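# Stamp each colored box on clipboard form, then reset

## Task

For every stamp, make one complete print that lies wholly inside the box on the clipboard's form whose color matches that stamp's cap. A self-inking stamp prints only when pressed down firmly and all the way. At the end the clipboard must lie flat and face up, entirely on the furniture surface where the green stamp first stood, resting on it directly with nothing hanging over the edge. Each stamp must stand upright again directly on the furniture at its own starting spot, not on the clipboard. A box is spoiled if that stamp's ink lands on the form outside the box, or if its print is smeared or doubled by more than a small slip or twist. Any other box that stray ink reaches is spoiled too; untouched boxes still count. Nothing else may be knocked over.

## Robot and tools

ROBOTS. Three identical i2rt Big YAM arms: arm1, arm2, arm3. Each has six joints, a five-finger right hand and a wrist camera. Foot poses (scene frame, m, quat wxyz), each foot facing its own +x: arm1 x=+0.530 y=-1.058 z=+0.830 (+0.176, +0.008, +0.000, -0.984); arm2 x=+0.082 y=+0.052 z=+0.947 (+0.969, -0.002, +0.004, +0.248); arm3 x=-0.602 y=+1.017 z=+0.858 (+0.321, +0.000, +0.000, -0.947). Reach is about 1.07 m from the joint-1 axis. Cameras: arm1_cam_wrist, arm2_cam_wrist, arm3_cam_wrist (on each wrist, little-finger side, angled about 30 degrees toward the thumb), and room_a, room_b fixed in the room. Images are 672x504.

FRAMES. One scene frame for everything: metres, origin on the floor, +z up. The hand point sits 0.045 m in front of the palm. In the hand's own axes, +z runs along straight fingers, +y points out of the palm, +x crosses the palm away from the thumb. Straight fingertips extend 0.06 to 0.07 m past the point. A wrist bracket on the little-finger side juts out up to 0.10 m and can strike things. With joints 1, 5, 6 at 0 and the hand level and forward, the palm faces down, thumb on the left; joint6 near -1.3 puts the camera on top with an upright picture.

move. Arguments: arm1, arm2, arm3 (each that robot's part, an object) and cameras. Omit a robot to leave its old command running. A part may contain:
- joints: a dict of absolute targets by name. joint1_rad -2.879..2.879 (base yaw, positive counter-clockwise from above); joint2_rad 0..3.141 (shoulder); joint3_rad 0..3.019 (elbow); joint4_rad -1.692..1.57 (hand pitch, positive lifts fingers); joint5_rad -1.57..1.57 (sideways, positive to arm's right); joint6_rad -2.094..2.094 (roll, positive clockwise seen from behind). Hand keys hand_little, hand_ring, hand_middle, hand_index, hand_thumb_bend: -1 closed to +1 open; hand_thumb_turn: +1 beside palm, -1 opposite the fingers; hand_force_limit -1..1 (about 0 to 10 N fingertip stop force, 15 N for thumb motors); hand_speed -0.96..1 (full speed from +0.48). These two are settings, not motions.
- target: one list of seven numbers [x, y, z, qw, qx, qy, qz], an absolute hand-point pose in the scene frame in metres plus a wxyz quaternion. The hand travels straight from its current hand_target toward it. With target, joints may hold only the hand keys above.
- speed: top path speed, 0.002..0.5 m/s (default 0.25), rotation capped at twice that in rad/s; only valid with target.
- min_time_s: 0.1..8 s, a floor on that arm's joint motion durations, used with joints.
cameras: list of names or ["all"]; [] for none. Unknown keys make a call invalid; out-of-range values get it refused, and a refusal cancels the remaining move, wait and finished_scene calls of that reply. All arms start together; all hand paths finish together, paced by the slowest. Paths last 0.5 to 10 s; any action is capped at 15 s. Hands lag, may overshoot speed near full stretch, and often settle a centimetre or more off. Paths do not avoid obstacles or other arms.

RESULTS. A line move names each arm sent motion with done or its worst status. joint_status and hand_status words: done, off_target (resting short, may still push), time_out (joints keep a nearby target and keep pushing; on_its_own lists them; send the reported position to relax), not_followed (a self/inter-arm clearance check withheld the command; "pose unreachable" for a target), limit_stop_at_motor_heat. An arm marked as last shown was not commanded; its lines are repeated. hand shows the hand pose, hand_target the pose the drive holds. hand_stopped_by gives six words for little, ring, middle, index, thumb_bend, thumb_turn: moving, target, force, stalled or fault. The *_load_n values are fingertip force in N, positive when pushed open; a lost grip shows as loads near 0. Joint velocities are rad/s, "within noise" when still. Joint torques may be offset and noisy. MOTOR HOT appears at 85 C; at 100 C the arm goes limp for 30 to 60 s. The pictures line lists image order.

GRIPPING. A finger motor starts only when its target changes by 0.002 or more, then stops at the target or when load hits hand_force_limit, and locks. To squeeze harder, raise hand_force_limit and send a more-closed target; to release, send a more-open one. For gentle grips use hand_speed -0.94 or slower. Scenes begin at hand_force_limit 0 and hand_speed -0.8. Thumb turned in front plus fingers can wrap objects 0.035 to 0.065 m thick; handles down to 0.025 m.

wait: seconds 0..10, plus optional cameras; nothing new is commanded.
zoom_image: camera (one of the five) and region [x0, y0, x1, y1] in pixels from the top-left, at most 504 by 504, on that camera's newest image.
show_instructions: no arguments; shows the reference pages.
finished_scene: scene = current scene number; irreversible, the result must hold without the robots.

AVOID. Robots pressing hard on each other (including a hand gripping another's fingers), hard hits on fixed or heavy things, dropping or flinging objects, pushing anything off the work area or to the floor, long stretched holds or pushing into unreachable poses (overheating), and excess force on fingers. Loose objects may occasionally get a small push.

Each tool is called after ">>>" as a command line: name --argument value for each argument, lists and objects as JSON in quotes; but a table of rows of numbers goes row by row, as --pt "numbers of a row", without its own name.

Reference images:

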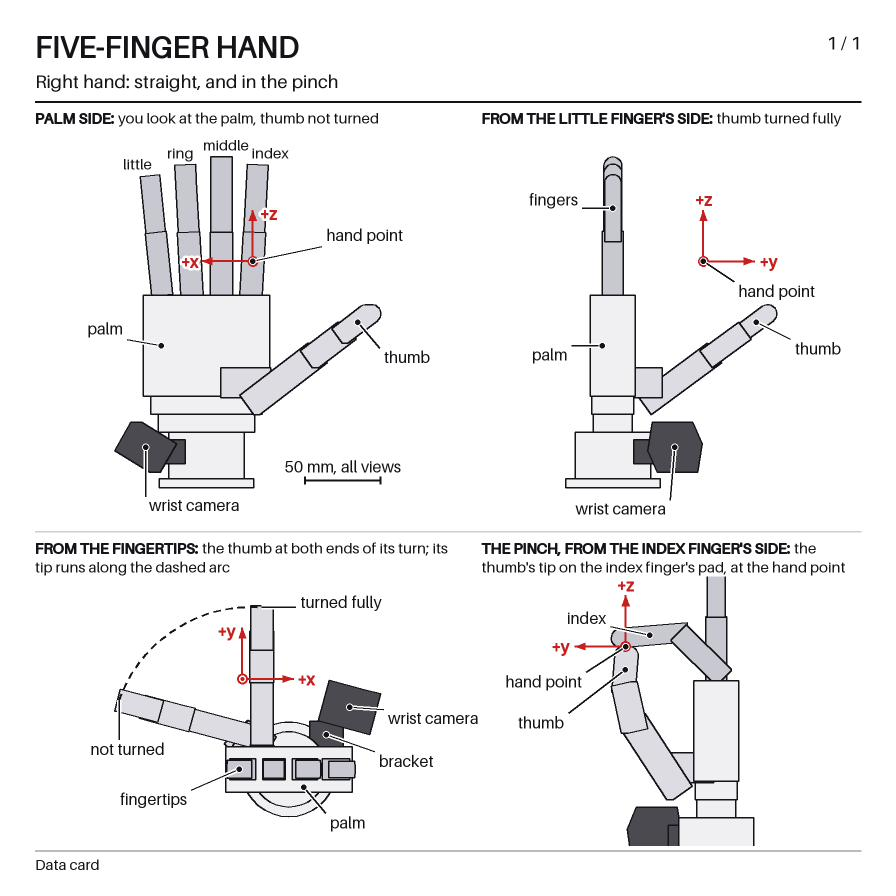

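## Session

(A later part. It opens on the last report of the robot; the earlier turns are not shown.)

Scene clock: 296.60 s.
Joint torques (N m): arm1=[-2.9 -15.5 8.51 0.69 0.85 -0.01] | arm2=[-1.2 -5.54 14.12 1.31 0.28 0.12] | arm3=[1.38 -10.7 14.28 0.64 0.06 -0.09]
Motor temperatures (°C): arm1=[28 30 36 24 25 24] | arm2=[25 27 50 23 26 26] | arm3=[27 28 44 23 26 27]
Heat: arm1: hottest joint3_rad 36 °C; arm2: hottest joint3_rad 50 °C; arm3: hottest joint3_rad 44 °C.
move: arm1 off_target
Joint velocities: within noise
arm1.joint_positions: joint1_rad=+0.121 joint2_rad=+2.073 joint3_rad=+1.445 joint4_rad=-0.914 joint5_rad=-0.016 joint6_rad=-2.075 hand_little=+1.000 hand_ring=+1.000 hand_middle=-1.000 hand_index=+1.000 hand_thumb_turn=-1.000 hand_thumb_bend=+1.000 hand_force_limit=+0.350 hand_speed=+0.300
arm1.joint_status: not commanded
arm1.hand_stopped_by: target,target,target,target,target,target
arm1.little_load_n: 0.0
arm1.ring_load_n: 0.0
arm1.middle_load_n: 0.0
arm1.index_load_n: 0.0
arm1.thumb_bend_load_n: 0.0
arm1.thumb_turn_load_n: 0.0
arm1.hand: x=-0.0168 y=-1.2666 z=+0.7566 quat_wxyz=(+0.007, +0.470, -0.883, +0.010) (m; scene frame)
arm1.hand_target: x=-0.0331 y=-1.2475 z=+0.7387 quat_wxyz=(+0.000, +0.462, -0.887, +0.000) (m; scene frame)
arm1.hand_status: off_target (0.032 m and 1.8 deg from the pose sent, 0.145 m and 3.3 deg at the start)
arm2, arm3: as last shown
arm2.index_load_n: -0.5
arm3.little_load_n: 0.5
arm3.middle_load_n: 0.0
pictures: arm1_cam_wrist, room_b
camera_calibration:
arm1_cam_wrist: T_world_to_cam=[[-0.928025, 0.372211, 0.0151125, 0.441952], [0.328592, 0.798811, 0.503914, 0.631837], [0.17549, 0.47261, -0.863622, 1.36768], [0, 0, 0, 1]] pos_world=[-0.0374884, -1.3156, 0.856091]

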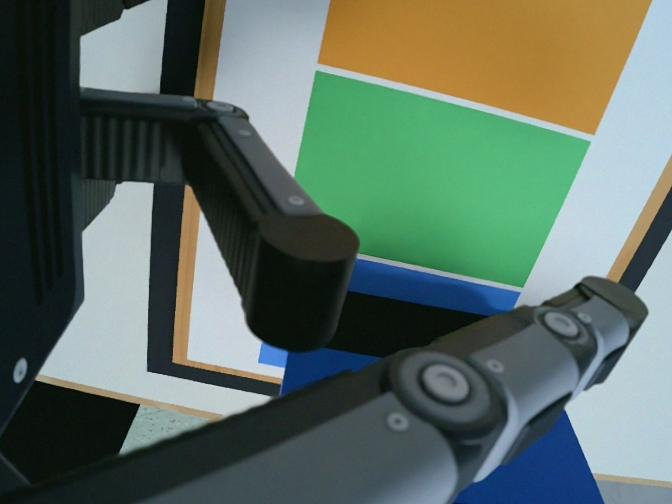

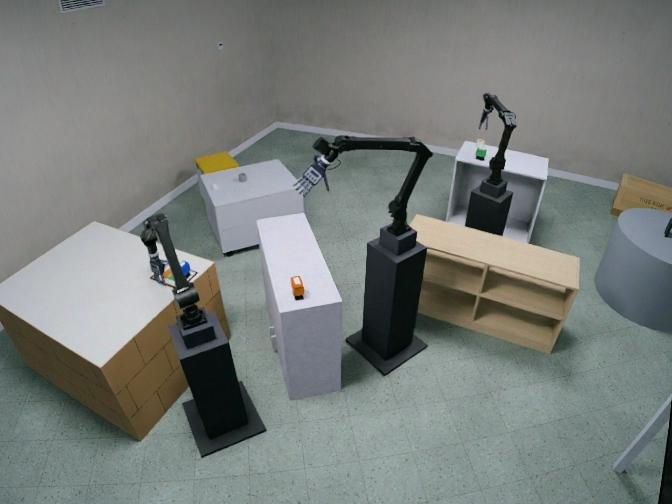

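>>> move --arm1 '{"target": [-0.0780, -1.2180, 0.738, 0, -0.435, 0.9004, 0], "speed": 0.05}'

>>> move --arm1 '{"target": [-0.0580, -1.2350, 0.84, 0, -0.435, 0.9004, 0], "speed": 0.1}' --cameras '["room_b", "arm1_cam_wrist"]'

>>> zoom_image --camera "room_b" --region '[140, 220, 230, 310]'

Scene clock: 301.23 s.
Joint torques (N m): arm1=[-3.02 -16.73 9.03 0.88 0.83 0.04] | arm2=[-0.56 -5.36 14.08 1.29 0.25 0.13] | arm3=[1.38 -10.7 14.28 0.65 0.06 -0.09]
Motor temperatures (°C): arm1=[28 29 37 24 25 24] | arm2=[25 27 50 23 26 26] | arm3=[27 28 44 23 26 27]
Heat: arm1: hottest joint3_rad 37 °C; arm2: hottest joint3_rad 50 °C; arm3: hottest joint3_rad 44 °C.
move: arm1 off_target
Joint velocities: within noise
arm1.joint_positions: joint1_rad=+0.047 joint2_rad=+2.138 joint3_rad=+1.570 joint4_rad=-0.975 joint5_rad=-0.016 joint6_rad=-2.090 hand_little=+1.000 hand_ring=+1.000 hand_middle=-1.000 hand_index=+1.000 hand_thumb_turn=-1.000 hand_thumb_bend=+1.000 hand_force_limit=+0.350 hand_speed=+0.300
arm1.joint_status: not commanded
arm1.hand_stopped_by: target,target,target,target,target,target
arm1.little_load_n: 0.0
arm1.ring_load_n: 0.5
arm1.middle_load_n: 0.0
arm1.index_load_n: 0.0
arm1.thumb_bend_load_n: 0.0
arm1.thumb_turn_load_n: 0.0
arm1.hand: x=-0.0605 y=-1.2382 z=+0.7580 quat_wxyz=(+0.006, +0.444, -0.896, +0.010) (m; scene frame)
arm1.hand_target: x=-0.0759 y=-1.2176 z=+0.7387 quat_wxyz=(+0.000, +0.435, -0.900, +0.000) (m; scene frame)
arm1.hand_status: off_target (0.033 m and 1.8 deg from the pose sent, 0.080 m and 4.7 deg at the start; a joint's target at an end of its range on 19 of 51 steps)
arm2, arm3: as last shown
arm2.index_load_n: 0.0
arm3.little_load_n: 0.0
pictures: none

Scene clock: 303.03 s.
Joint torques (N m): arm1=[0.56 -22.59 9.59 0.03 0.11 0.3] | arm2=[-0.91 -5.13 14.22 1.17 0.3 0.14] | arm3=[1.38 -10.7 14.28 0.64 0.06 -0.09]
Motor temperatures (°C): arm1=[28 30 37 24 25 24] | arm2=[25 27 50 23 26 26] | arm3=[27 28 44 23 26 27]
Heat: arm1: hottest joint3_rad 37 °C; arm2: hottest joint3_rad 50 °C; arm3: hottest joint3_rad 44 °C.
move: arm1 off_target
Joint velocities: within noise
arm1.joint_positions: joint1_rad=+0.045 joint2_rad=+2.052 joint3_rad=+1.591 joint4_rad=-1.140 joint5_rad=+0.002 joint6_rad=-2.078 hand_little=+1.000 hand_ring=+1.000 hand_middle=-1.000 hand_index=+1.000 hand_thumb_turn=-1.000 hand_thumb_bend=+1.000 hand_force_limit=+0.350 hand_speed=+0.300
arm1.joint_status: not commanded
arm1.hand_stopped_by: target,target,target,target,target,target
arm1.little_load_n: 0.0
arm1.ring_load_n: 0.0
arm1.middle_load_n: 0.0
arm1.index_load_n: 0.0
arm1.thumb_bend_load_n: 0.0
arm1.thumb_turn_load_n: 0.0
arm1.hand: x=-0.0436 y=-1.2256 z=+0.8164 quat_wxyz=(-0.023, +0.438, -0.899, +0.003) (m; scene frame)
arm1.hand_target: x=-0.0572 y=-1.2347 z=+0.8401 quat_wxyz=(+0.000, +0.435, -0.900, +0.000) (m; scene frame)
arm1.hand_status: off_target (0.029 m and 2.7 deg from the pose sent, 0.082 m and 1.8 deg at the start)
arm2.joint_positions: joint1_rad=-2.032 joint2_rad=+1.214 joint3_rad=+1.310 joint4_rad=-0.919 joint5_rad=+0.029 joint6_rad=-1.213 hand_little=+1.000 hand_ring=+1.000 hand_middle=+1.000 hand_index=+1.000 hand_thumb_turn=+1.000 hand_thumb_bend=+1.000 hand_force_limit=+0.000 hand_speed=-0.800
arm2.joint_status: not commanded
arm2.hand_stopped_by: target,target,target,target,target,target
arm2.little_load_n: 0.0
arm2.ring_load_n: 0.0
arm2.middle_load_n: 0.0
arm2.index_load_n: 0.0
arm2.thumb_bend_load_n: 0.0
arm2.thumb_turn_load_n: 0.0
arm2.hand: x=+0.0516 y=-0.4262 z=+1.2656 quat_wxyz=(+0.217, +0.542, -0.756, +0.297) (m; scene frame)
arm2.hand_target: x=+0.0511 y=-0.4381 z=+1.2966 quat_wxyz=(+0.231, +0.530, -0.751, +0.319) (m; scene frame)
arm2.hand_status: not commanded
arm3: as last shown
pictures: arm1_cam_wrist, room_b
camera_calibration:
arm1_cam_wrist: T_world_to_cam=[[-0.898814, 0.438208, -0.0103068, 0.503848], [0.360159, 0.751721, 0.55245, 0.481724], [0.249836, 0.492838, -0.833482, 1.40807], [0, 0, 0, 1]] pos_world=[-0.0724183, -1.27686, 0.912666]

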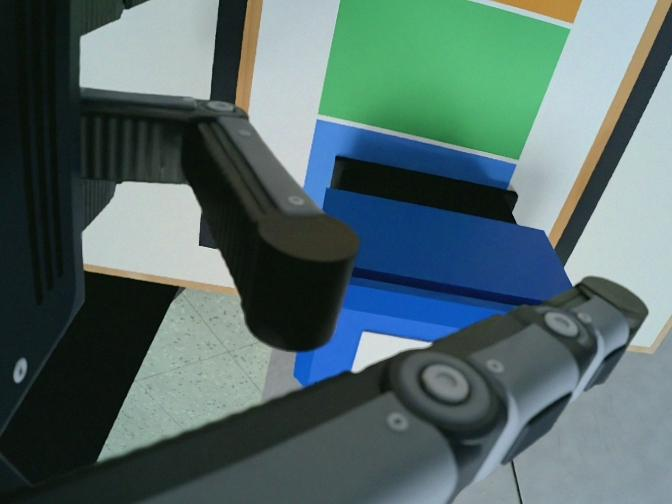

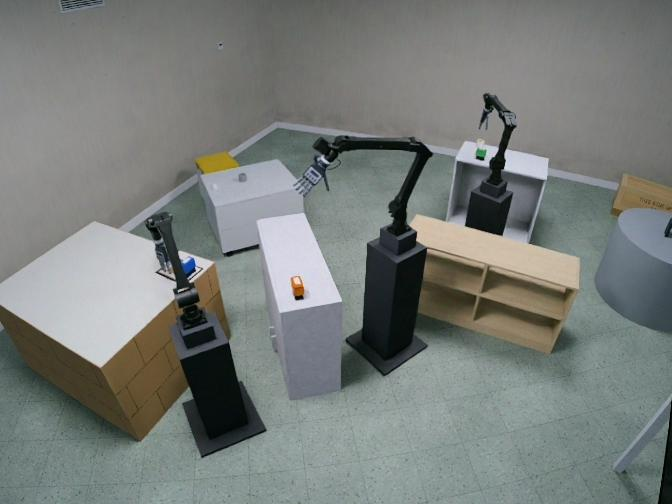

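Scaled by 5.600 from the camera's 672x504 image, which has a finer 960x720 frame.

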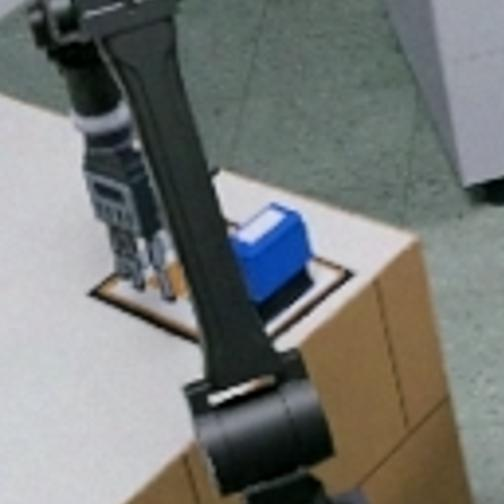

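>>> move --arm1 '{"target": [-0.0700, -1.2000, 1.08, -0.2666, 0.0097, 0.96, -0.0859], "speed": 0.25, "joints": {"hand_middle": 1, "hand_thumb_turn": 1}}' --cameras '["arm1_cam_wrist", "room_b"]'

>>> zoom_image --camera "room_b" --region '[140, 220, 230, 310]'

Scene clock: 307.60 s.
Joint torques (N m): arm1=[-1.14 -18.61 12.15 1.81 0.09 0.27] | arm2=[-1.26 -5.25 14.08 1.24 0.29 0.11] | arm3=[1.38 -10.75 14.28 0.64 0.06 -0.08]
Motor temperatures (°C): arm1=[28 30 38 24 25 24] | arm2=[25 27 50 23 26 26] | arm3=[27 28 44 23 26 27]
Heat: arm1: hottest joint3_rad 38 °C; arm2: hottest joint3_rad 50 °C; arm3: hottest joint3_rad 44 °C.
move: arm1 off_target
Joint velocities: within noise
arm1.joint_positions: joint1_rad=-0.029 joint2_rad=+1.664 joint3_rad=+1.622 joint4_rad=-1.021 joint5_rad=+0.006 joint6_rad=-1.253 hand_little=+1.000 hand_ring=+1.000 hand_middle=+1.000 hand_index=+1.000 hand_thumb_turn=+1.000 hand_thumb_bend=+1.000 hand_force_limit=+0.350 hand_speed=+0.300
arm1.joint_status: all done
arm1.hand_stopped_by: target,target,target,target,target,target
arm1.little_load_n: 0.0
arm1.ring_load_n: 0.0
arm1.middle_load_n: 0.0
arm1.index_load_n: 0.0
arm1.thumb_bend_load_n: 0.0
arm1.thumb_turn_load_n: 0.0
arm1.hand: x=-0.0530 y=-1.2018 z=+1.0476 quat_wxyz=(+0.231, +0.002, -0.970, +0.076) (m; scene frame)
arm1.hand_target: x=-0.0683 y=-1.1994 z=+1.0803 quat_wxyz=(+0.267, -0.010, -0.960, +0.086) (m; scene frame)
arm1.hand_status: off_target (0.037 m and 4.6 deg from the pose sent, 0.266 m and 63.0 deg at the start)
arm2, arm3: as last shown
pictures: arm1_cam_wrist, room_b
camera_calibration:
arm1_cam_wrist: T_world_to_cam=[[-0.215327, 0.976117, -0.02881, 1.18938], [0.974207, 0.216757, 0.0627437, 0.242266], [0.06749, -0.0145565, -0.997614, 1.14393], [0, 0, 0, 1]] pos_world=[-0.057117, -1.19683, 1.16027]

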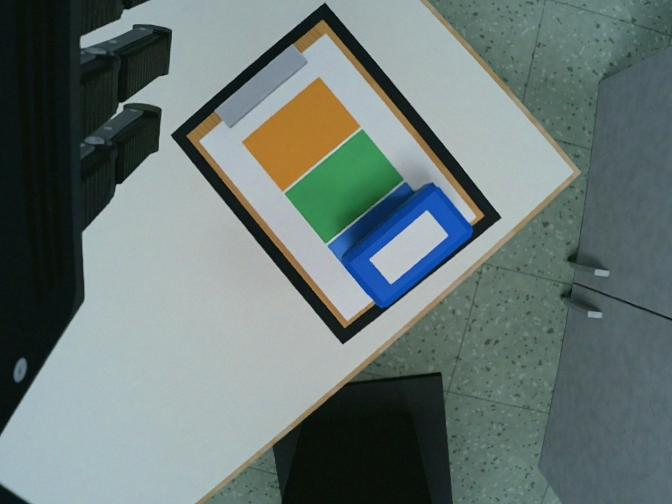

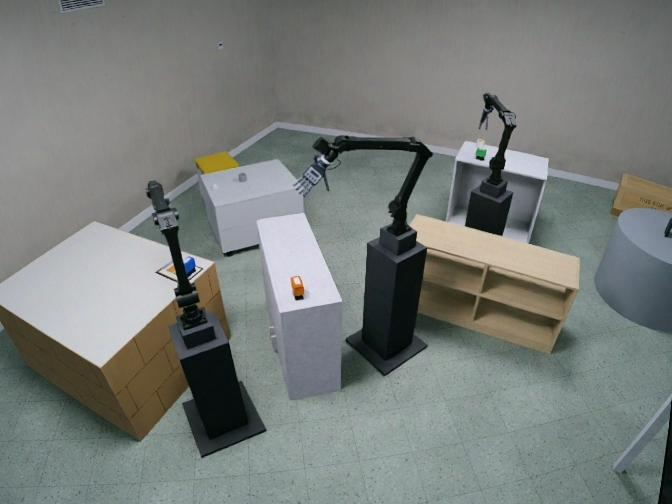

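Scaled by 5.600 from the camera's 672x504 image, which has a finer 960x720 frame.

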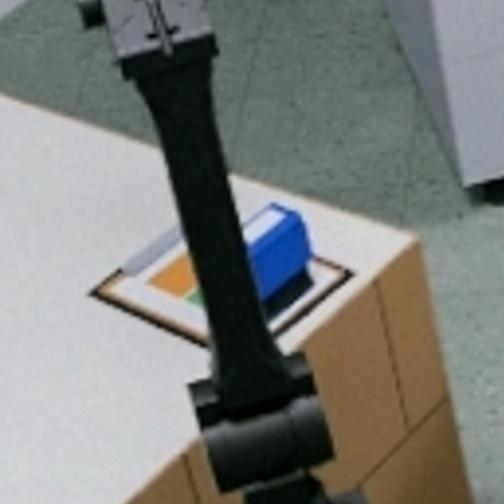

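>>> zoom_image --camera "arm1_cam_wrist" --region '[160, 0, 520, 350]'

Scaled by 1.400 from the camera's 672x504 image, which has a finer 960x720 frame.

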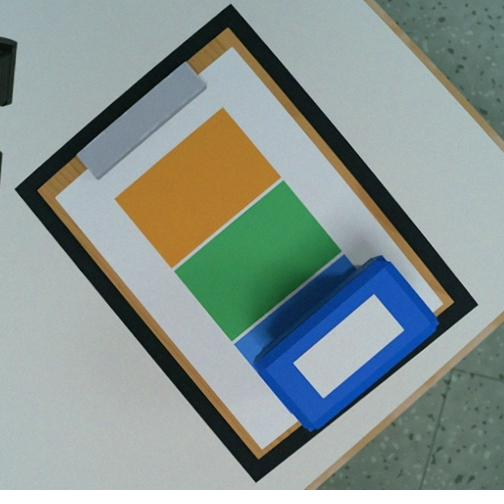

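>>> move --arm1 '{"joints": {"joint1_rad": 0.07, "joint4_rad": 0.35, "joint5_rad": 1.28, "joint6_rad": 0.0}, "min_time_s": 2.0}'

>>> move --arm1 '{"target": [-0.0790, -1.1480, 0.84, 0.6645, -0.6645, -0.2418, 0.2418], "speed": 0.2}' --cameras '["room_b", "room_a"]'

>>> zoom_image --camera "room_b" --region '[150, 230, 220, 300]'

>>> zoom_image --camera "room_a" --region '[390, 130, 450, 190]'

Scene clock: 318.63 s.
Joint torques (N m): arm1=[1.2 -18.84 12.34 2.19 -0.11 0.32] | arm2=[-1.32 -5.01 14.16 1.31 0.25 0.13] | arm3=[1.38 -10.7 14.3 0.65 0.06 -0.09]
Motor temperatures (°C): arm1=[28 32 38 24 25 24] | arm2=[25 27 51 23 26 26] | arm3=[27 28 44 23 26 27]
Heat: arm1: hottest joint3_rad 38 °C; arm2: hottest joint3_rad 51 °C; arm3: hottest joint3_rad 44 °C.
move: arm1 done
Joint velocities: within noise
arm1.joint_positions: joint1_rad=+0.057 joint2_rad=+1.664 joint3_rad=+1.622 joint4_rad=+0.333 joint5_rad=+1.277 joint6_rad=-0.012 hand_little=+1.000 hand_ring=+1.000 hand_middle=+1.000 hand_index=+1.000 hand_thumb_turn=+1.000 hand_thumb_bend=+1.000 hand_force_limit=+0.350 hand_speed=+0.300
arm1.joint_status: all done
arm1.hand_stopped_by: target,target,target,target,target,target
arm1.little_load_n: 0.0
arm1.ring_load_n: 0.0
arm1.middle_load_n: 0.0
arm1.index_load_n: 0.0
arm1.thumb_bend_load_n: 0.0
arm1.thumb_turn_load_n: 0.0
arm1.hand: x=-0.1687 y=-1.1664 z=+1.2909 quat_wxyz=(+0.652, -0.664, -0.149, +0.334) (m; scene frame)
arm1.hand_target: x=-0.1638 y=-1.1735 z=+1.3307 quat_wxyz=(+0.642, -0.662, -0.118, +0.368) (m; scene frame)
arm1.hand_status: not commanded
arm2, arm3: as last shown
pictures: none

Scene clock: 322.23 s.
Joint torques (N m): arm1=[1.26 -15.27 4.25 2.35 0.12 0.05] | arm2=[-1.08 -5.48 14.08 1.32 0.28 0.13] | arm3=[1.38 -10.7 14.28 0.64 0.06 -0.09]
Motor temperatures (°C): arm1=[28 31 38 24 25 24] | arm2=[25 27 51 23 26 26] | arm3=[27 28 44 23 26 27]
Heat: arm1: hottest joint3_rad 38 °C; arm2: hottest joint3_rad 51 °C; arm3: hottest joint3_rad 44 °C.
move: arm1 off_target
Joint velocities: within noise
arm1.joint_positions: joint1_rad=+0.078 joint2_rad=+2.079 joint3_rad=+0.965 joint4_rad=+1.146 joint5_rad=+1.315 joint6_rad=-0.004 hand_little=+1.000 hand_ring=+1.000 hand_middle=+1.000 hand_index=+1.000 hand_thumb_turn=+1.000 hand_thumb_bend=+1.000 hand_force_limit=+0.350 hand_speed=+0.300
arm1.joint_status: not commanded
arm1.hand_stopped_by: target,target,target,target,target,target
arm1.little_load_n: 0.0
arm1.ring_load_n: 0.0
arm1.middle_load_n: 0.0
arm1.index_load_n: 0.0
arm1.thumb_bend_load_n: 0.0
arm1.thumb_turn_load_n: -0.5
arm1.hand: x=-0.0806 y=-1.1400 z=+0.8493 quat_wxyz=(+0.664, -0.668, -0.234, +0.242) (m; scene frame)
arm1.hand_target: x=-0.0788 y=-1.1479 z=+0.8402 quat_wxyz=(+0.664, -0.665, -0.242, +0.242) (m; scene frame)
arm1.hand_status: off_target (0.012 m and 1.0 deg from the pose sent, 0.460 m and 15.1 deg at the start)
arm2, arm3: as last shown
pictures: room_a, room_b

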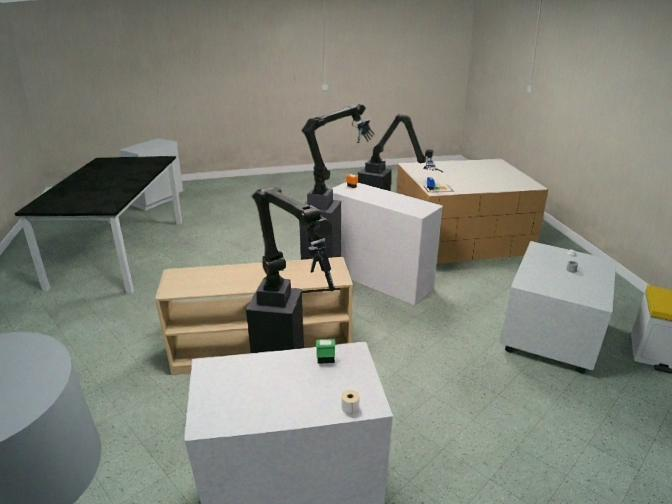

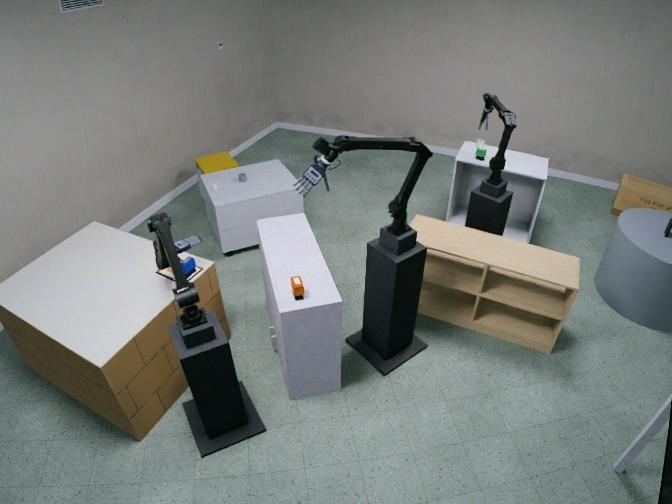

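Scaled by 7.200 from the camera's 672x504 image, which has a finer 960x720 frame.

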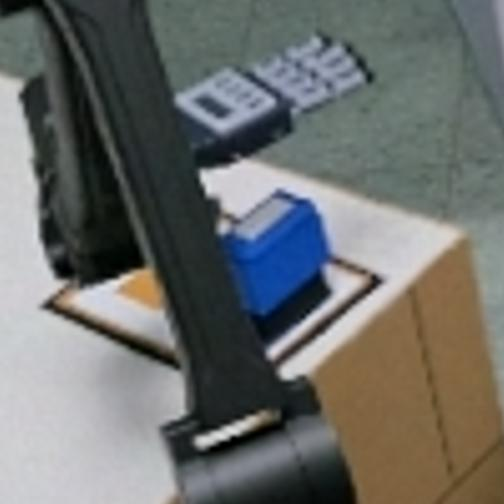

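Scaled by 8.400 from the camera's 672x504 image, which has a finer 960x720 frame.

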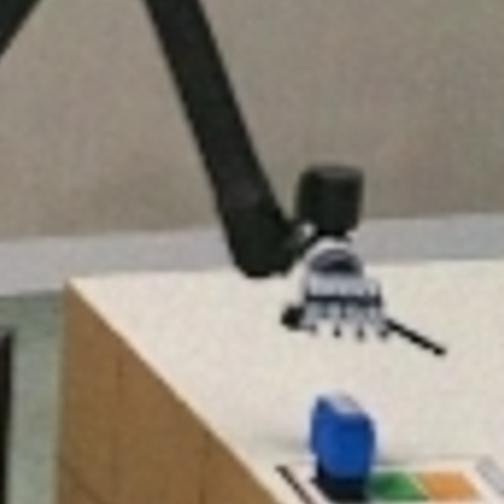

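>>> zoom_image --camera "room_b" --region '[172, 230, 207, 275]'

>>> zoom_image --camera "room_a" --region '[420, 155, 450, 192]'

Scaled by 11.200 from the camera's 672x504 image, which has a finer 960x720 frame.

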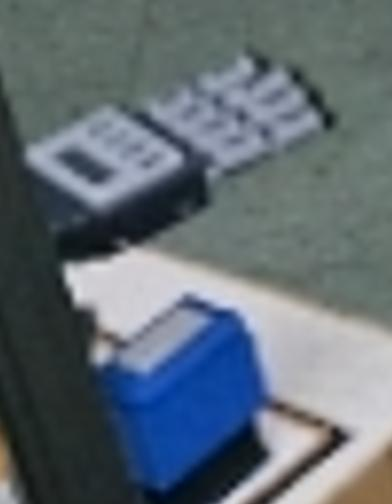

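Scaled by 13.622 from the camera's 672x504 image, which has a finer 960x720 frame.

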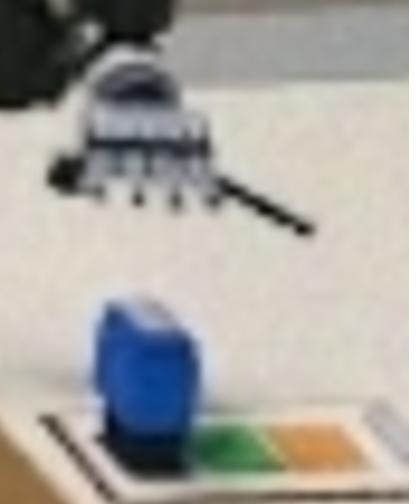

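>>> move --arm1 '{"target": [-0.0950, -1.1560, 0.79, 0.6645, -0.6645, -0.2418, 0.2418], "speed": 0.1}' --cameras '["room_b", "room_a"]'

>>> zoom_image --camera "room_b" --region '[172, 230, 207, 275]'

>>> zoom_image --camera "room_a" --region '[420, 155, 450, 192]'

Scene clock: 331.30 s.
Joint torques (N m): arm1=[1.38 -15.97 5.34 2.45 0.14 0.09] | arm2=[-1.32 -5.19 14.22 1.17 0.28 0.13] | arm3=[1.38 -10.64 14.28 0.64 0.06 -0.09]
Motor temperatures (°C): arm1=[28 31 38 24 25 24] | arm2=[25 27 51 23 26 26] | arm3=[27 28 44 23 26 27]
Heat: arm1: hottest joint3_rad 38 °C; arm2: hottest joint3_rad 51 °C; arm3: hottest joint3_rad 44 °C.
move: arm1 off_target
Joint velocities: within noise
arm1.joint_positions: joint1_rad=+0.078 joint2_rad=+2.225 joint3_rad=+1.030 joint4_rad=+1.206 joint5_rad=+1.315 joint6_rad=-0.005 hand_little=+1.000 hand_ring=+1.000 hand_middle=+1.000 hand_index=+1.000 hand_thumb_turn=+1.000 hand_thumb_bend=+1.000 hand_force_limit=+0.350 hand_speed=+0.300
arm1.joint_status: not commanded
arm1.hand_stopped_by: target,target,target,target,target,target
arm1.little_load_n: 0.0
arm1.ring_load_n: 0.0
arm1.middle_load_n: 0.0
arm1.index_load_n: 0.0
arm1.thumb_bend_load_n: 0.0
arm1.thumb_turn_load_n: 0.0
arm1.hand: x=-0.0898 y=-1.1449 z=+0.7947 quat_wxyz=(+0.665, -0.667, -0.242, +0.235) (m; scene frame)
arm1.hand_target: x=-0.0945 y=-1.1559 z=+0.7900 quat_wxyz=(+0.664, -0.665, -0.242, +0.242) (m; scene frame)
arm1.hand_status: off_target (0.013 m and 0.8 deg from the pose sent, 0.063 m and 1.0 deg at the start)
arm2, arm3: as last shown
arm2.little_load_n: -0.5
arm2.thumb_turn_load_n: -0.5
pictures: room_a, room_b

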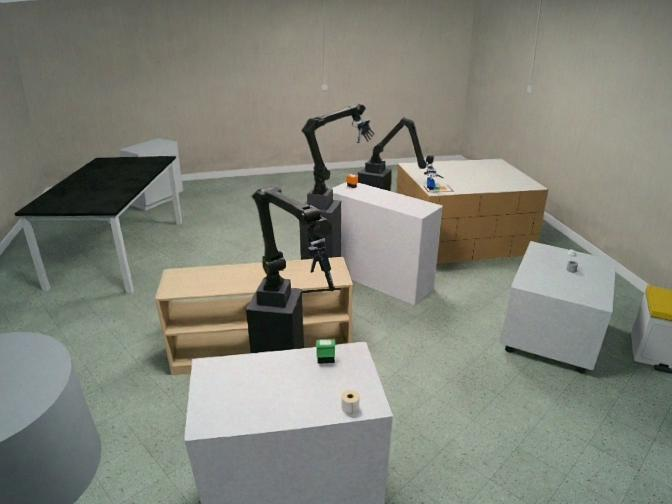

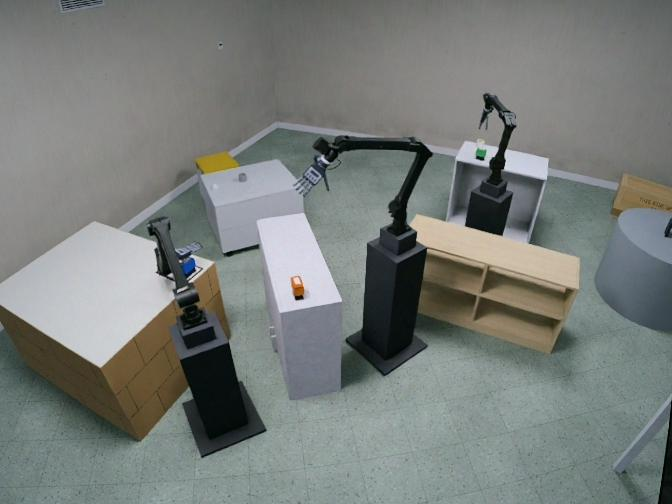

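Scaled by 11.200 from the camera's 672x504 image, which has a finer 960x720 frame.

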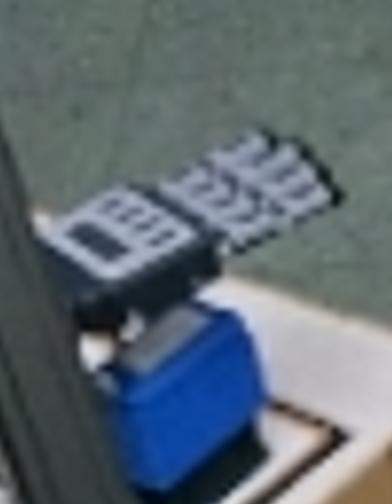

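Scaled by 13.622 from the camera's 672x504 image, which has a finer 960x720 frame.

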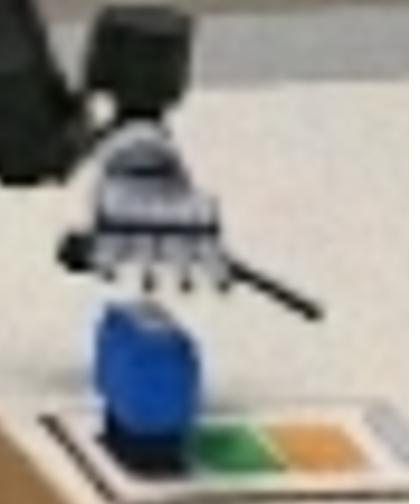

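>>> move --arm1 '{"target": [-0.0970, -1.1525, 0.755, 0.6645, -0.6645, -0.2418, 0.2418], "speed": 0.08}' --cameras '["room_b", "room_a"]'

>>> zoom_image --camera "room_b" --region '[172, 230, 207, 275]'

>>> zoom_image --camera "room_a" --region '[420, 155, 450, 192]'

Scene clock: 334.00 s.
Joint torques (N m): arm1=[0.38 -16.85 4.89 2.26 -0.1 0.1] | arm2=[-0.91 -5.3 14.19 1.4 0.31 0.13] | arm3=[1.38 -10.7 14.28 0.64 0.06 -0.08]
Motor temperatures (°C): arm1=[28 31 38 24 25 24] | arm2=[25 27 51 23 26 26] | arm3=[27 28 44 23 26 27]
Heat: arm1: hottest joint3_rad 38 °C; arm2: hottest joint3_rad 51 °C; arm3: hottest joint3_rad 44 °C.
move: arm1 done
Joint velocities: within noise
arm1.joint_positions: joint1_rad=+0.078 joint2_rad=+2.318 joint3_rad=+1.066 joint4_rad=+1.265 joint5_rad=+1.313 joint6_rad=-0.005 hand_little=+1.000 hand_ring=+1.000 hand_middle=+1.000 hand_index=+1.000 hand_thumb_turn=+1.000 hand_thumb_bend=+1.000 hand_force_limit=+0.350 hand_speed=+0.300
arm1.joint_status: not commanded
arm1.hand_stopped_by: target,target,target,target,target,target
arm1.little_load_n: 0.0
arm1.ring_load_n: 0.0
arm1.middle_load_n: 0.0
arm1.index_load_n: 0.0
arm1.thumb_bend_load_n: 0.0
arm1.thumb_turn_load_n: -0.5
arm1.hand: x=-0.0918 y=-1.1463 z=+0.7600 quat_wxyz=(+0.664, -0.667, -0.242, +0.236) (m; scene frame)
arm1.hand_target: x=-0.0967 y=-1.1524 z=+0.7551 quat_wxyz=(+0.664, -0.665, -0.242, +0.242) (m; scene frame)
arm1.hand_status: done (0.010 m and 0.7 deg from the pose sent, 0.041 m and 0.8 deg at the start)
arm2: as last shown
arm2.thumb_turn_load_n: 0.0
arm3.joint_positions: joint1_rad=-0.796 joint2_rad=+1.340 joint3_rad=+1.379 joint4_rad=-1.078 joint5_rad=+0.005 joint6_rad=-1.230 hand_little=+1.000 hand_ring=+1.000 hand_middle=+1.000 hand_index=+1.000 hand_thumb_turn=+1.000 hand_thumb_bend=+1.000 hand_force_limit=+0.000 hand_speed=-0.800
arm3.joint_status: not commanded
arm3.hand_stopped_by: target,target,target,target,target,target
arm3.little_load_n: 0.0
arm3.ring_load_n: 0.0
arm3.middle_load_n: 0.0
arm3.index_load_n: 0.0
arm3.thumb_bend_load_n: 0.0
arm3.thumb_turn_load_n: 0.0
arm3.hand: x=-1.0663 y=+1.1321 z=+1.1317 quat_wxyz=(+0.262, -0.232, -0.937, +0.024) (m; scene frame)
arm3.hand_target: x=-1.0792 y=+1.1297 z=+1.1500 quat_wxyz=(+0.279, -0.223, -0.934, +0.024) (m; scene frame)
arm3.hand_status: not commanded
pictures: room_a, room_b

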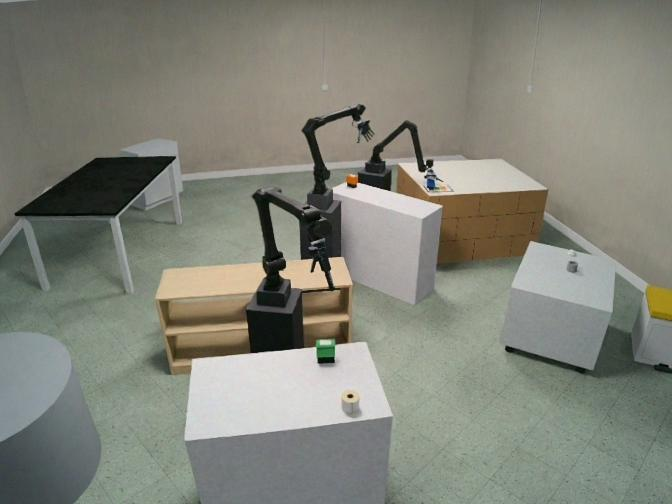

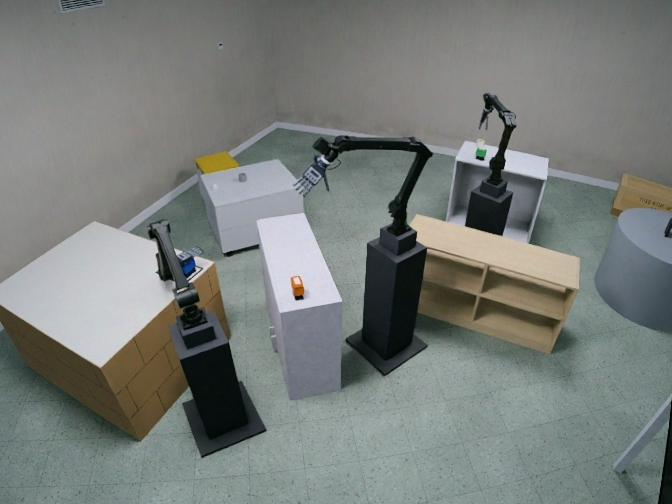

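Scaled by 11.200 from the camera's 672x504 image, which has a finer 960x720 frame.

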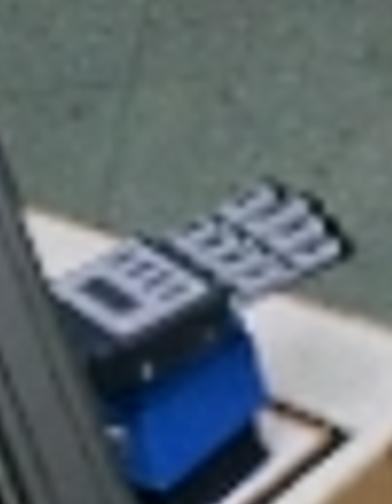

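Scaled by 13.622 from the camera's 672x504 image, which has a finer 960x720 frame.

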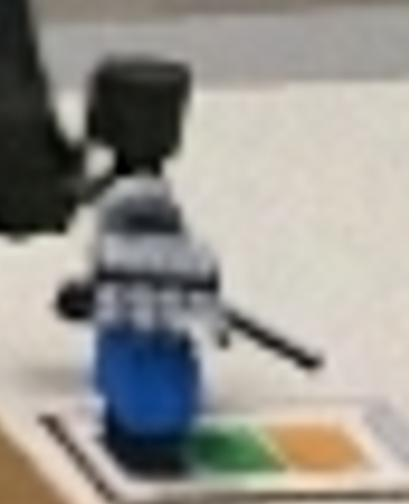

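>>> move --arm1 '{"target": [-0.0960, -1.1522, 0.722, 0.6645, -0.6645, -0.2418, 0.2418], "speed": 0.08}'

Scene clock: 335.67 s.
Joint torques (N m): arm1=[0.85 -14.56 4.55 2 -0.25 0.24] | arm2=[-1.79 -5.77 14.04 1.25 0.25 0.15] | arm3=[1.38 -10.75 14.28 0.64 0.06 -0.09]
Motor temperatures (°C): arm1=[28 31 38 24 25 24] | arm2=[25 27 51 23 26 26] | arm3=[27 28 44 23 26 27]
Heat: arm1: hottest joint3_rad 38 °C; arm2: hottest joint3_rad 51 °C; arm3: hottest joint3_rad 44 °C.
move: arm1 off_target
Joint velocities: within noise
arm1.joint_positions: joint1_rad=+0.078 joint2_rad=+2.368 joint3_rad=+1.098 joint4_rad=+1.333 joint5_rad=+1.315 joint6_rad=-0.015 hand_little=+1.000 hand_ring=+1.000 hand_middle=+1.000 hand_index=+1.000 hand_thumb_turn=+1.000 hand_thumb_bend=+1.000 hand_force_limit=+0.350 hand_speed=+0.300
arm1.joint_status: not commanded
arm1.hand_stopped_by: target,target,target,target,target,target
arm1.little_load_n: 0.0
arm1.ring_load_n: 0.0
arm1.middle_load_n: 0.0
arm1.index_load_n: 0.0
arm1.thumb_bend_load_n: 0.0
arm1.thumb_turn_load_n: 0.0
arm1.hand: x=-0.0976 y=-1.1486 z=+0.7495 quat_wxyz=(+0.664, -0.667, -0.227, +0.249) (m; scene frame)
arm1.hand_target: x=-0.0944 y=-1.1516 z=+0.7228 quat_wxyz=(+0.664, -0.665, -0.242, +0.242) (m; scene frame)
arm1.hand_status: off_target (0.028 m and 1.9 deg from the pose sent, 0.039 m and 0.7 deg at the start)
arm2, arm3: as last shown
arm2.little_load_n: 0.0
pictures: none

>>> move --arm1 '{"target": [-0.0870, -1.1485, 0.692, 0.6645, -0.6645, -0.2418, 0.2418], "speed": 0.08}'

Scene clock: 337.23 s.
Joint torques (N m): arm1=[1.08 -12.69 3.06 1.54 -0.16 0.19] | arm2=[-0.91 -4.89 14.09 1.11 0.32 0.14] | arm3=[1.38 -10.7 14.28 0.64 0.06 -0.08]
Motor temperatures (°C): arm1=[28 31 38 24 25 24] | arm2=[25 27 51 23 26 26] | arm3=[27 28 44 23 26 27]
Heat: arm1: hottest joint3_rad 38 °C; arm2: hottest joint3_rad 51 °C; arm3: hottest joint3_rad 44 °C.
move: arm1 off_target
Joint velocities: within noise
arm1.joint_positions: joint1_rad=+0.078 joint2_rad=+2.420 joint3_rad=+1.119 joint4_rad=+1.403 joint5_rad=+1.313 joint6_rad=-0.020 hand_little=+1.000 hand_ring=+1.000 hand_middle=+1.000 hand_index=+1.000 hand_thumb_turn=+1.000 hand_thumb_bend=+1.000 hand_force_limit=+0.350 hand_speed=+0.300
arm1.joint_status: not commanded
arm1.hand_stopped_by: target,target,target,target,target,target
arm1.little_load_n: 0.0
arm1.ring_load_n: 0.0
arm1.middle_load_n: 0.0
arm1.index_load_n: 0.0
arm1.thumb_bend_load_n: 0.0
arm1.thumb_turn_load_n: 0.0
arm1.hand: x=-0.0985 y=-1.1492 z=+0.7353 quat_wxyz=(+0.663, -0.667, -0.215, +0.262) (m; scene frame)
arm1.hand_target: x=-0.0846 y=-1.1475 z=+0.6942 quat_wxyz=(+0.664, -0.665, -0.242, +0.242) (m; scene frame)
arm1.hand_status: off_target (0.045 m and 3.8 deg from the pose sent, 0.059 m and 1.9 deg at the start)
arm2, arm3: as last shown
pictures: none

>>> move --arm1 '{"target": [-0.0790, -1.1445, 0.662, 0.6658, -0.6633, -0.2611, 0.2225], "speed": 0.08}'

Scene clock: 340.57 s.
Joint torques (N m): arm1=[0.56 -10.34 2.71 0.83 -0.2 0.32] | arm2=[-1.14 -5.48 14.06 1.18 0.31 0.11] | arm3=[1.38 -10.7 14.28 0.64 0.06 -0.09]
Motor temperatures (°C): arm1=[28 31 37 24 25 24] | arm2=[25 27 51 23 26 26] | arm3=[27 28 44 23 26 27]
Heat: arm1: hottest joint3_rad 37 °C; arm2: hottest joint3_rad 51 °C; arm3: hottest joint3_rad 44 °C.
move: arm1 off_target
Joint velocities: within noise
arm1.joint_positions: joint1_rad=+0.078 joint2_rad=+2.438 joint3_rad=+1.127 joint4_rad=+1.404 joint5_rad=+1.314 joint6_rad=-0.029 hand_little=+1.000 hand_ring=+1.000 hand_middle=+1.000 hand_index=+1.000 hand_thumb_turn=+1.000 hand_thumb_bend=+1.000 hand_force_limit=+0.350 hand_speed=+0.300
arm1.joint_status: not commanded
arm1.hand_stopped_by: target,target,target,target,target,target
arm1.little_load_n: 0.0
arm1.ring_load_n: 0.0
arm1.middle_load_n: 0.0
arm1.index_load_n: 0.0
arm1.thumb_bend_load_n: 0.0
arm1.thumb_turn_load_n: 0.0
arm1.hand: x=-0.0975 y=-1.1486 z=+0.7265 quat_wxyz=(+0.665, -0.666, -0.221, +0.256) (m; scene frame)
arm1.hand_target: x=-0.0740 y=-1.1426 z=+0.6671 quat_wxyz=(+0.666, -0.663, -0.261, +0.222) (m; scene frame)
arm1.hand_status: off_target (0.067 m and 5.9 deg from the pose sent, 0.076 m and 6.9 deg at the start)
arm2.joint_positions: joint1_rad=-2.032 joint2_rad=+1.214 joint3_rad=+1.310 joint4_rad=-0.919 joint5_rad=+0.029 joint6_rad=-1.213 hand_little=+1.000 hand_ring=+1.000 hand_middle=+1.000 hand_index=+1.000 hand_thumb_turn=+1.000 hand_thumb_bend=+1.000 hand_force_limit=+0.000 hand_speed=-0.800
arm2.joint_status: not commanded
arm2.hand_stopped_by: target,target,target,target,target,target
arm2.little_load_n: 0.0
arm2.ring_load_n: 0.0
arm2.middle_load_n: 0.0
arm2.index_load_n: 0.0
arm2.thumb_bend_load_n: 0.0
arm2.thumb_turn_load_n: 0.0
arm2.hand: x=+0.0516 y=-0.4262 z=+1.2656 quat_wxyz=(+0.217, +0.542, -0.756, +0.297) (m; scene frame)
arm2.hand_target: x=+0.0511 y=-0.4381 z=+1.2966 quat_wxyz=(+0.231, +0.530, -0.751, +0.319) (m; scene frame)
arm2.hand_status: not commanded
arm3: as last shown
pictures: none

>>> move --arm1 '{"target": [-0.0710, -1.1410, 0.632, 0.6658, -0.6633, -0.2611, 0.2225], "speed": 0.08}' --cameras '["room_b", "room_a"]'

>>> zoom_image --camera "room_b" --region '[172, 230, 207, 275]'

>>> zoom_image --camera "room_a" --region '[420, 155, 450, 192]'

Scene clock: 342.53 s.
Joint torques (N m): arm1=[0.91 -7.36 2.29 0.64 -0.2 0.54] | arm2=[-1.26 -5.25 14.13 1.29 0.29 0.13] | arm3=[1.38 -10.7 14.3 0.64 0.06 -0.09]
Motor temperatures (°C): arm1=[28 31 37 24 25 24] | arm2=[25 27 51 23 26 26] | arm3=[27 28 44 23 26 27]
Heat: arm1: hottest joint3_rad 37 °C; arm2: hottest joint3_rad 51 °C; arm3: hottest joint3_rad 44 °C.
move: arm1 off_target
Joint velocities: within noise
arm1.joint_positions: joint1_rad=+0.078 joint2_rad=+2.461 joint3_rad=+1.137 joint4_rad=+1.483 joint5_rad=+1.315 joint6_rad=-0.060 hand_little=+1.000 hand_ring=+1.000 hand_middle=+1.000 hand_index=+1.000 hand_thumb_turn=+1.000 hand_thumb_bend=+1.000 hand_force_limit=+0.350 hand_speed=+0.300
arm1.joint_status: not commanded
arm1.hand_stopped_by: target,target,target,target,target,target
arm1.little_load_n: 0.0
arm1.ring_load_n: 0.0
arm1.middle_load_n: 0.0
arm1.index_load_n: 0.0
arm1.thumb_bend_load_n: 0.0
arm1.thumb_turn_load_n: -0.5
arm1.hand: x=-0.0981 y=-1.1482 z=+0.7270 quat_wxyz=(+0.666, -0.664, -0.207, +0.268) (m; scene frame)
arm1.hand_target: x=-0.0610 y=-1.1371 z=+0.6427 quat_wxyz=(+0.666, -0.662, -0.261, +0.222) (m; scene frame)
arm1.hand_status: off_target (0.099 m and 8.0 deg from the pose sent, 0.098 m and 5.9 deg at the start)
arm2, arm3: as last shown
pictures: room_a, room_b

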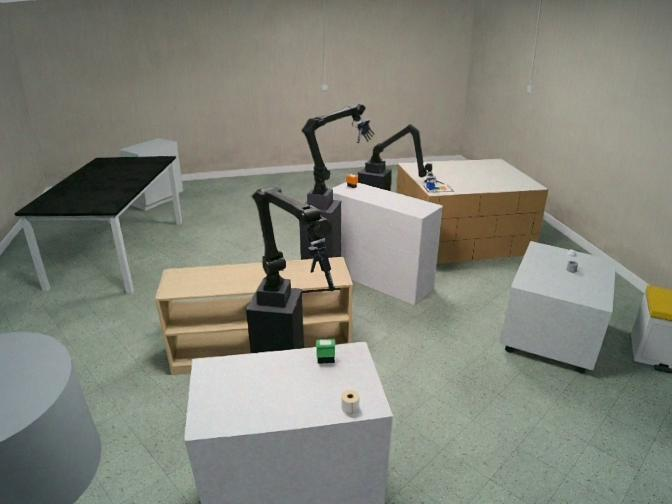

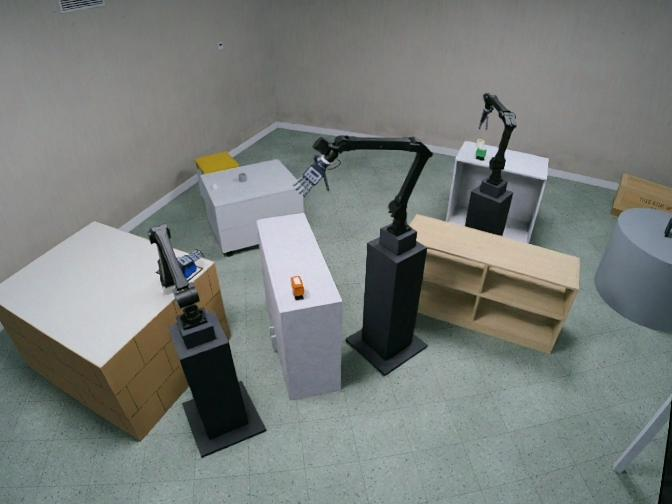

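Scaled by 11.200 from the camera's 672x504 image, which has a finer 960x720 frame.

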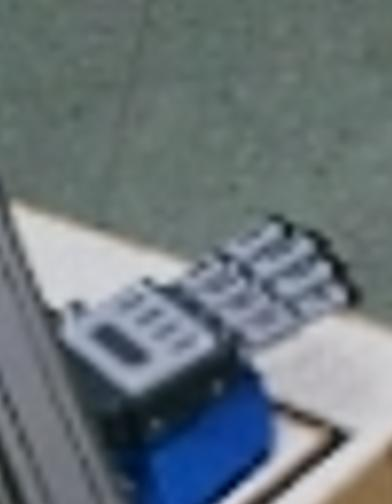

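Scaled by 13.622 from the camera's 672x504 image, which has a finer 960x720 frame.

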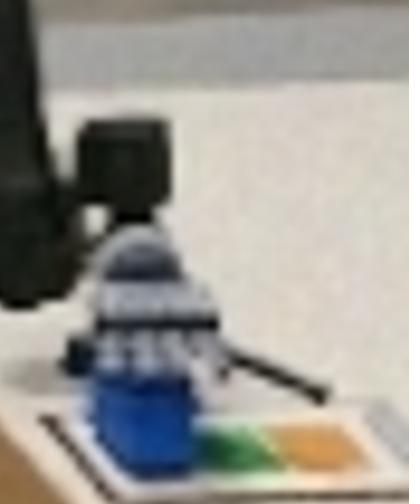

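>>> move --arm1 '{"target": [-0.0670, -1.1390, 0.605, 0.6658, -0.6633, -0.2611, 0.2225], "speed": 0.08}'

Scene clock: 344.37 s.
Joint torques (N m): arm1=[0.15 -6.77 2.35 0.17 -0.34 0.53] | arm2=[-1.38 -5.07 14.17 1.26 0.29 0.14] | arm3=[1.38 -10.7 14.28 0.64 0.06 -0.09]
Motor temperatures (°C): arm1=[28 30 37 24 25 24] | arm2=[25 27 51 23 26 26] | arm3=[27 28 44 23 26 27]
Heat: arm1: hottest joint3_rad 37 °C; arm2: hottest joint3_rad 51 °C; arm3: hottest joint3_rad 44 °C.
move: arm1 off_target
Joint velocities: within noise
arm1.joint_positions: joint1_rad=+0.078 joint2_rad=+2.464 joint3_rad=+1.140 joint4_rad=+1.492 joint5_rad=+1.316 joint6_rad=-0.069 hand_little=+1.000 hand_ring=+1.000 hand_middle=+1.000 hand_index=+1.000 hand_thumb_turn=+1.000 hand_thumb_bend=+1.000 hand_force_limit=+0.350 hand_speed=+0.300
arm1.joint_status: not commanded
arm1.hand_stopped_by: target,target,target,target,target,target
arm1.little_load_n: 0.0
arm1.ring_load_n: 0.0
arm1.middle_load_n: 0.0
arm1.index_load_n: 0.0
arm1.thumb_bend_load_n: 0.0
arm1.thumb_turn_load_n: 0.0
arm1.hand: x=-0.0983 y=-1.1481 z=+0.7271 quat_wxyz=(+0.667, -0.664, -0.207, +0.268) (m; scene frame)
arm1.hand_target: x=-0.0627 y=-1.1370 z=+0.6415 quat_wxyz=(+0.667, -0.662, -0.261, +0.222) (m; scene frame)
arm1.hand_status: off_target (0.126 m and 8.1 deg from the pose sent, 0.126 m and 8.0 deg at the start; pose on its path clipped on 27 of 30 steps)
arm2, arm3: as last shown
arm2.little_load_n: 0.5
pictures: none


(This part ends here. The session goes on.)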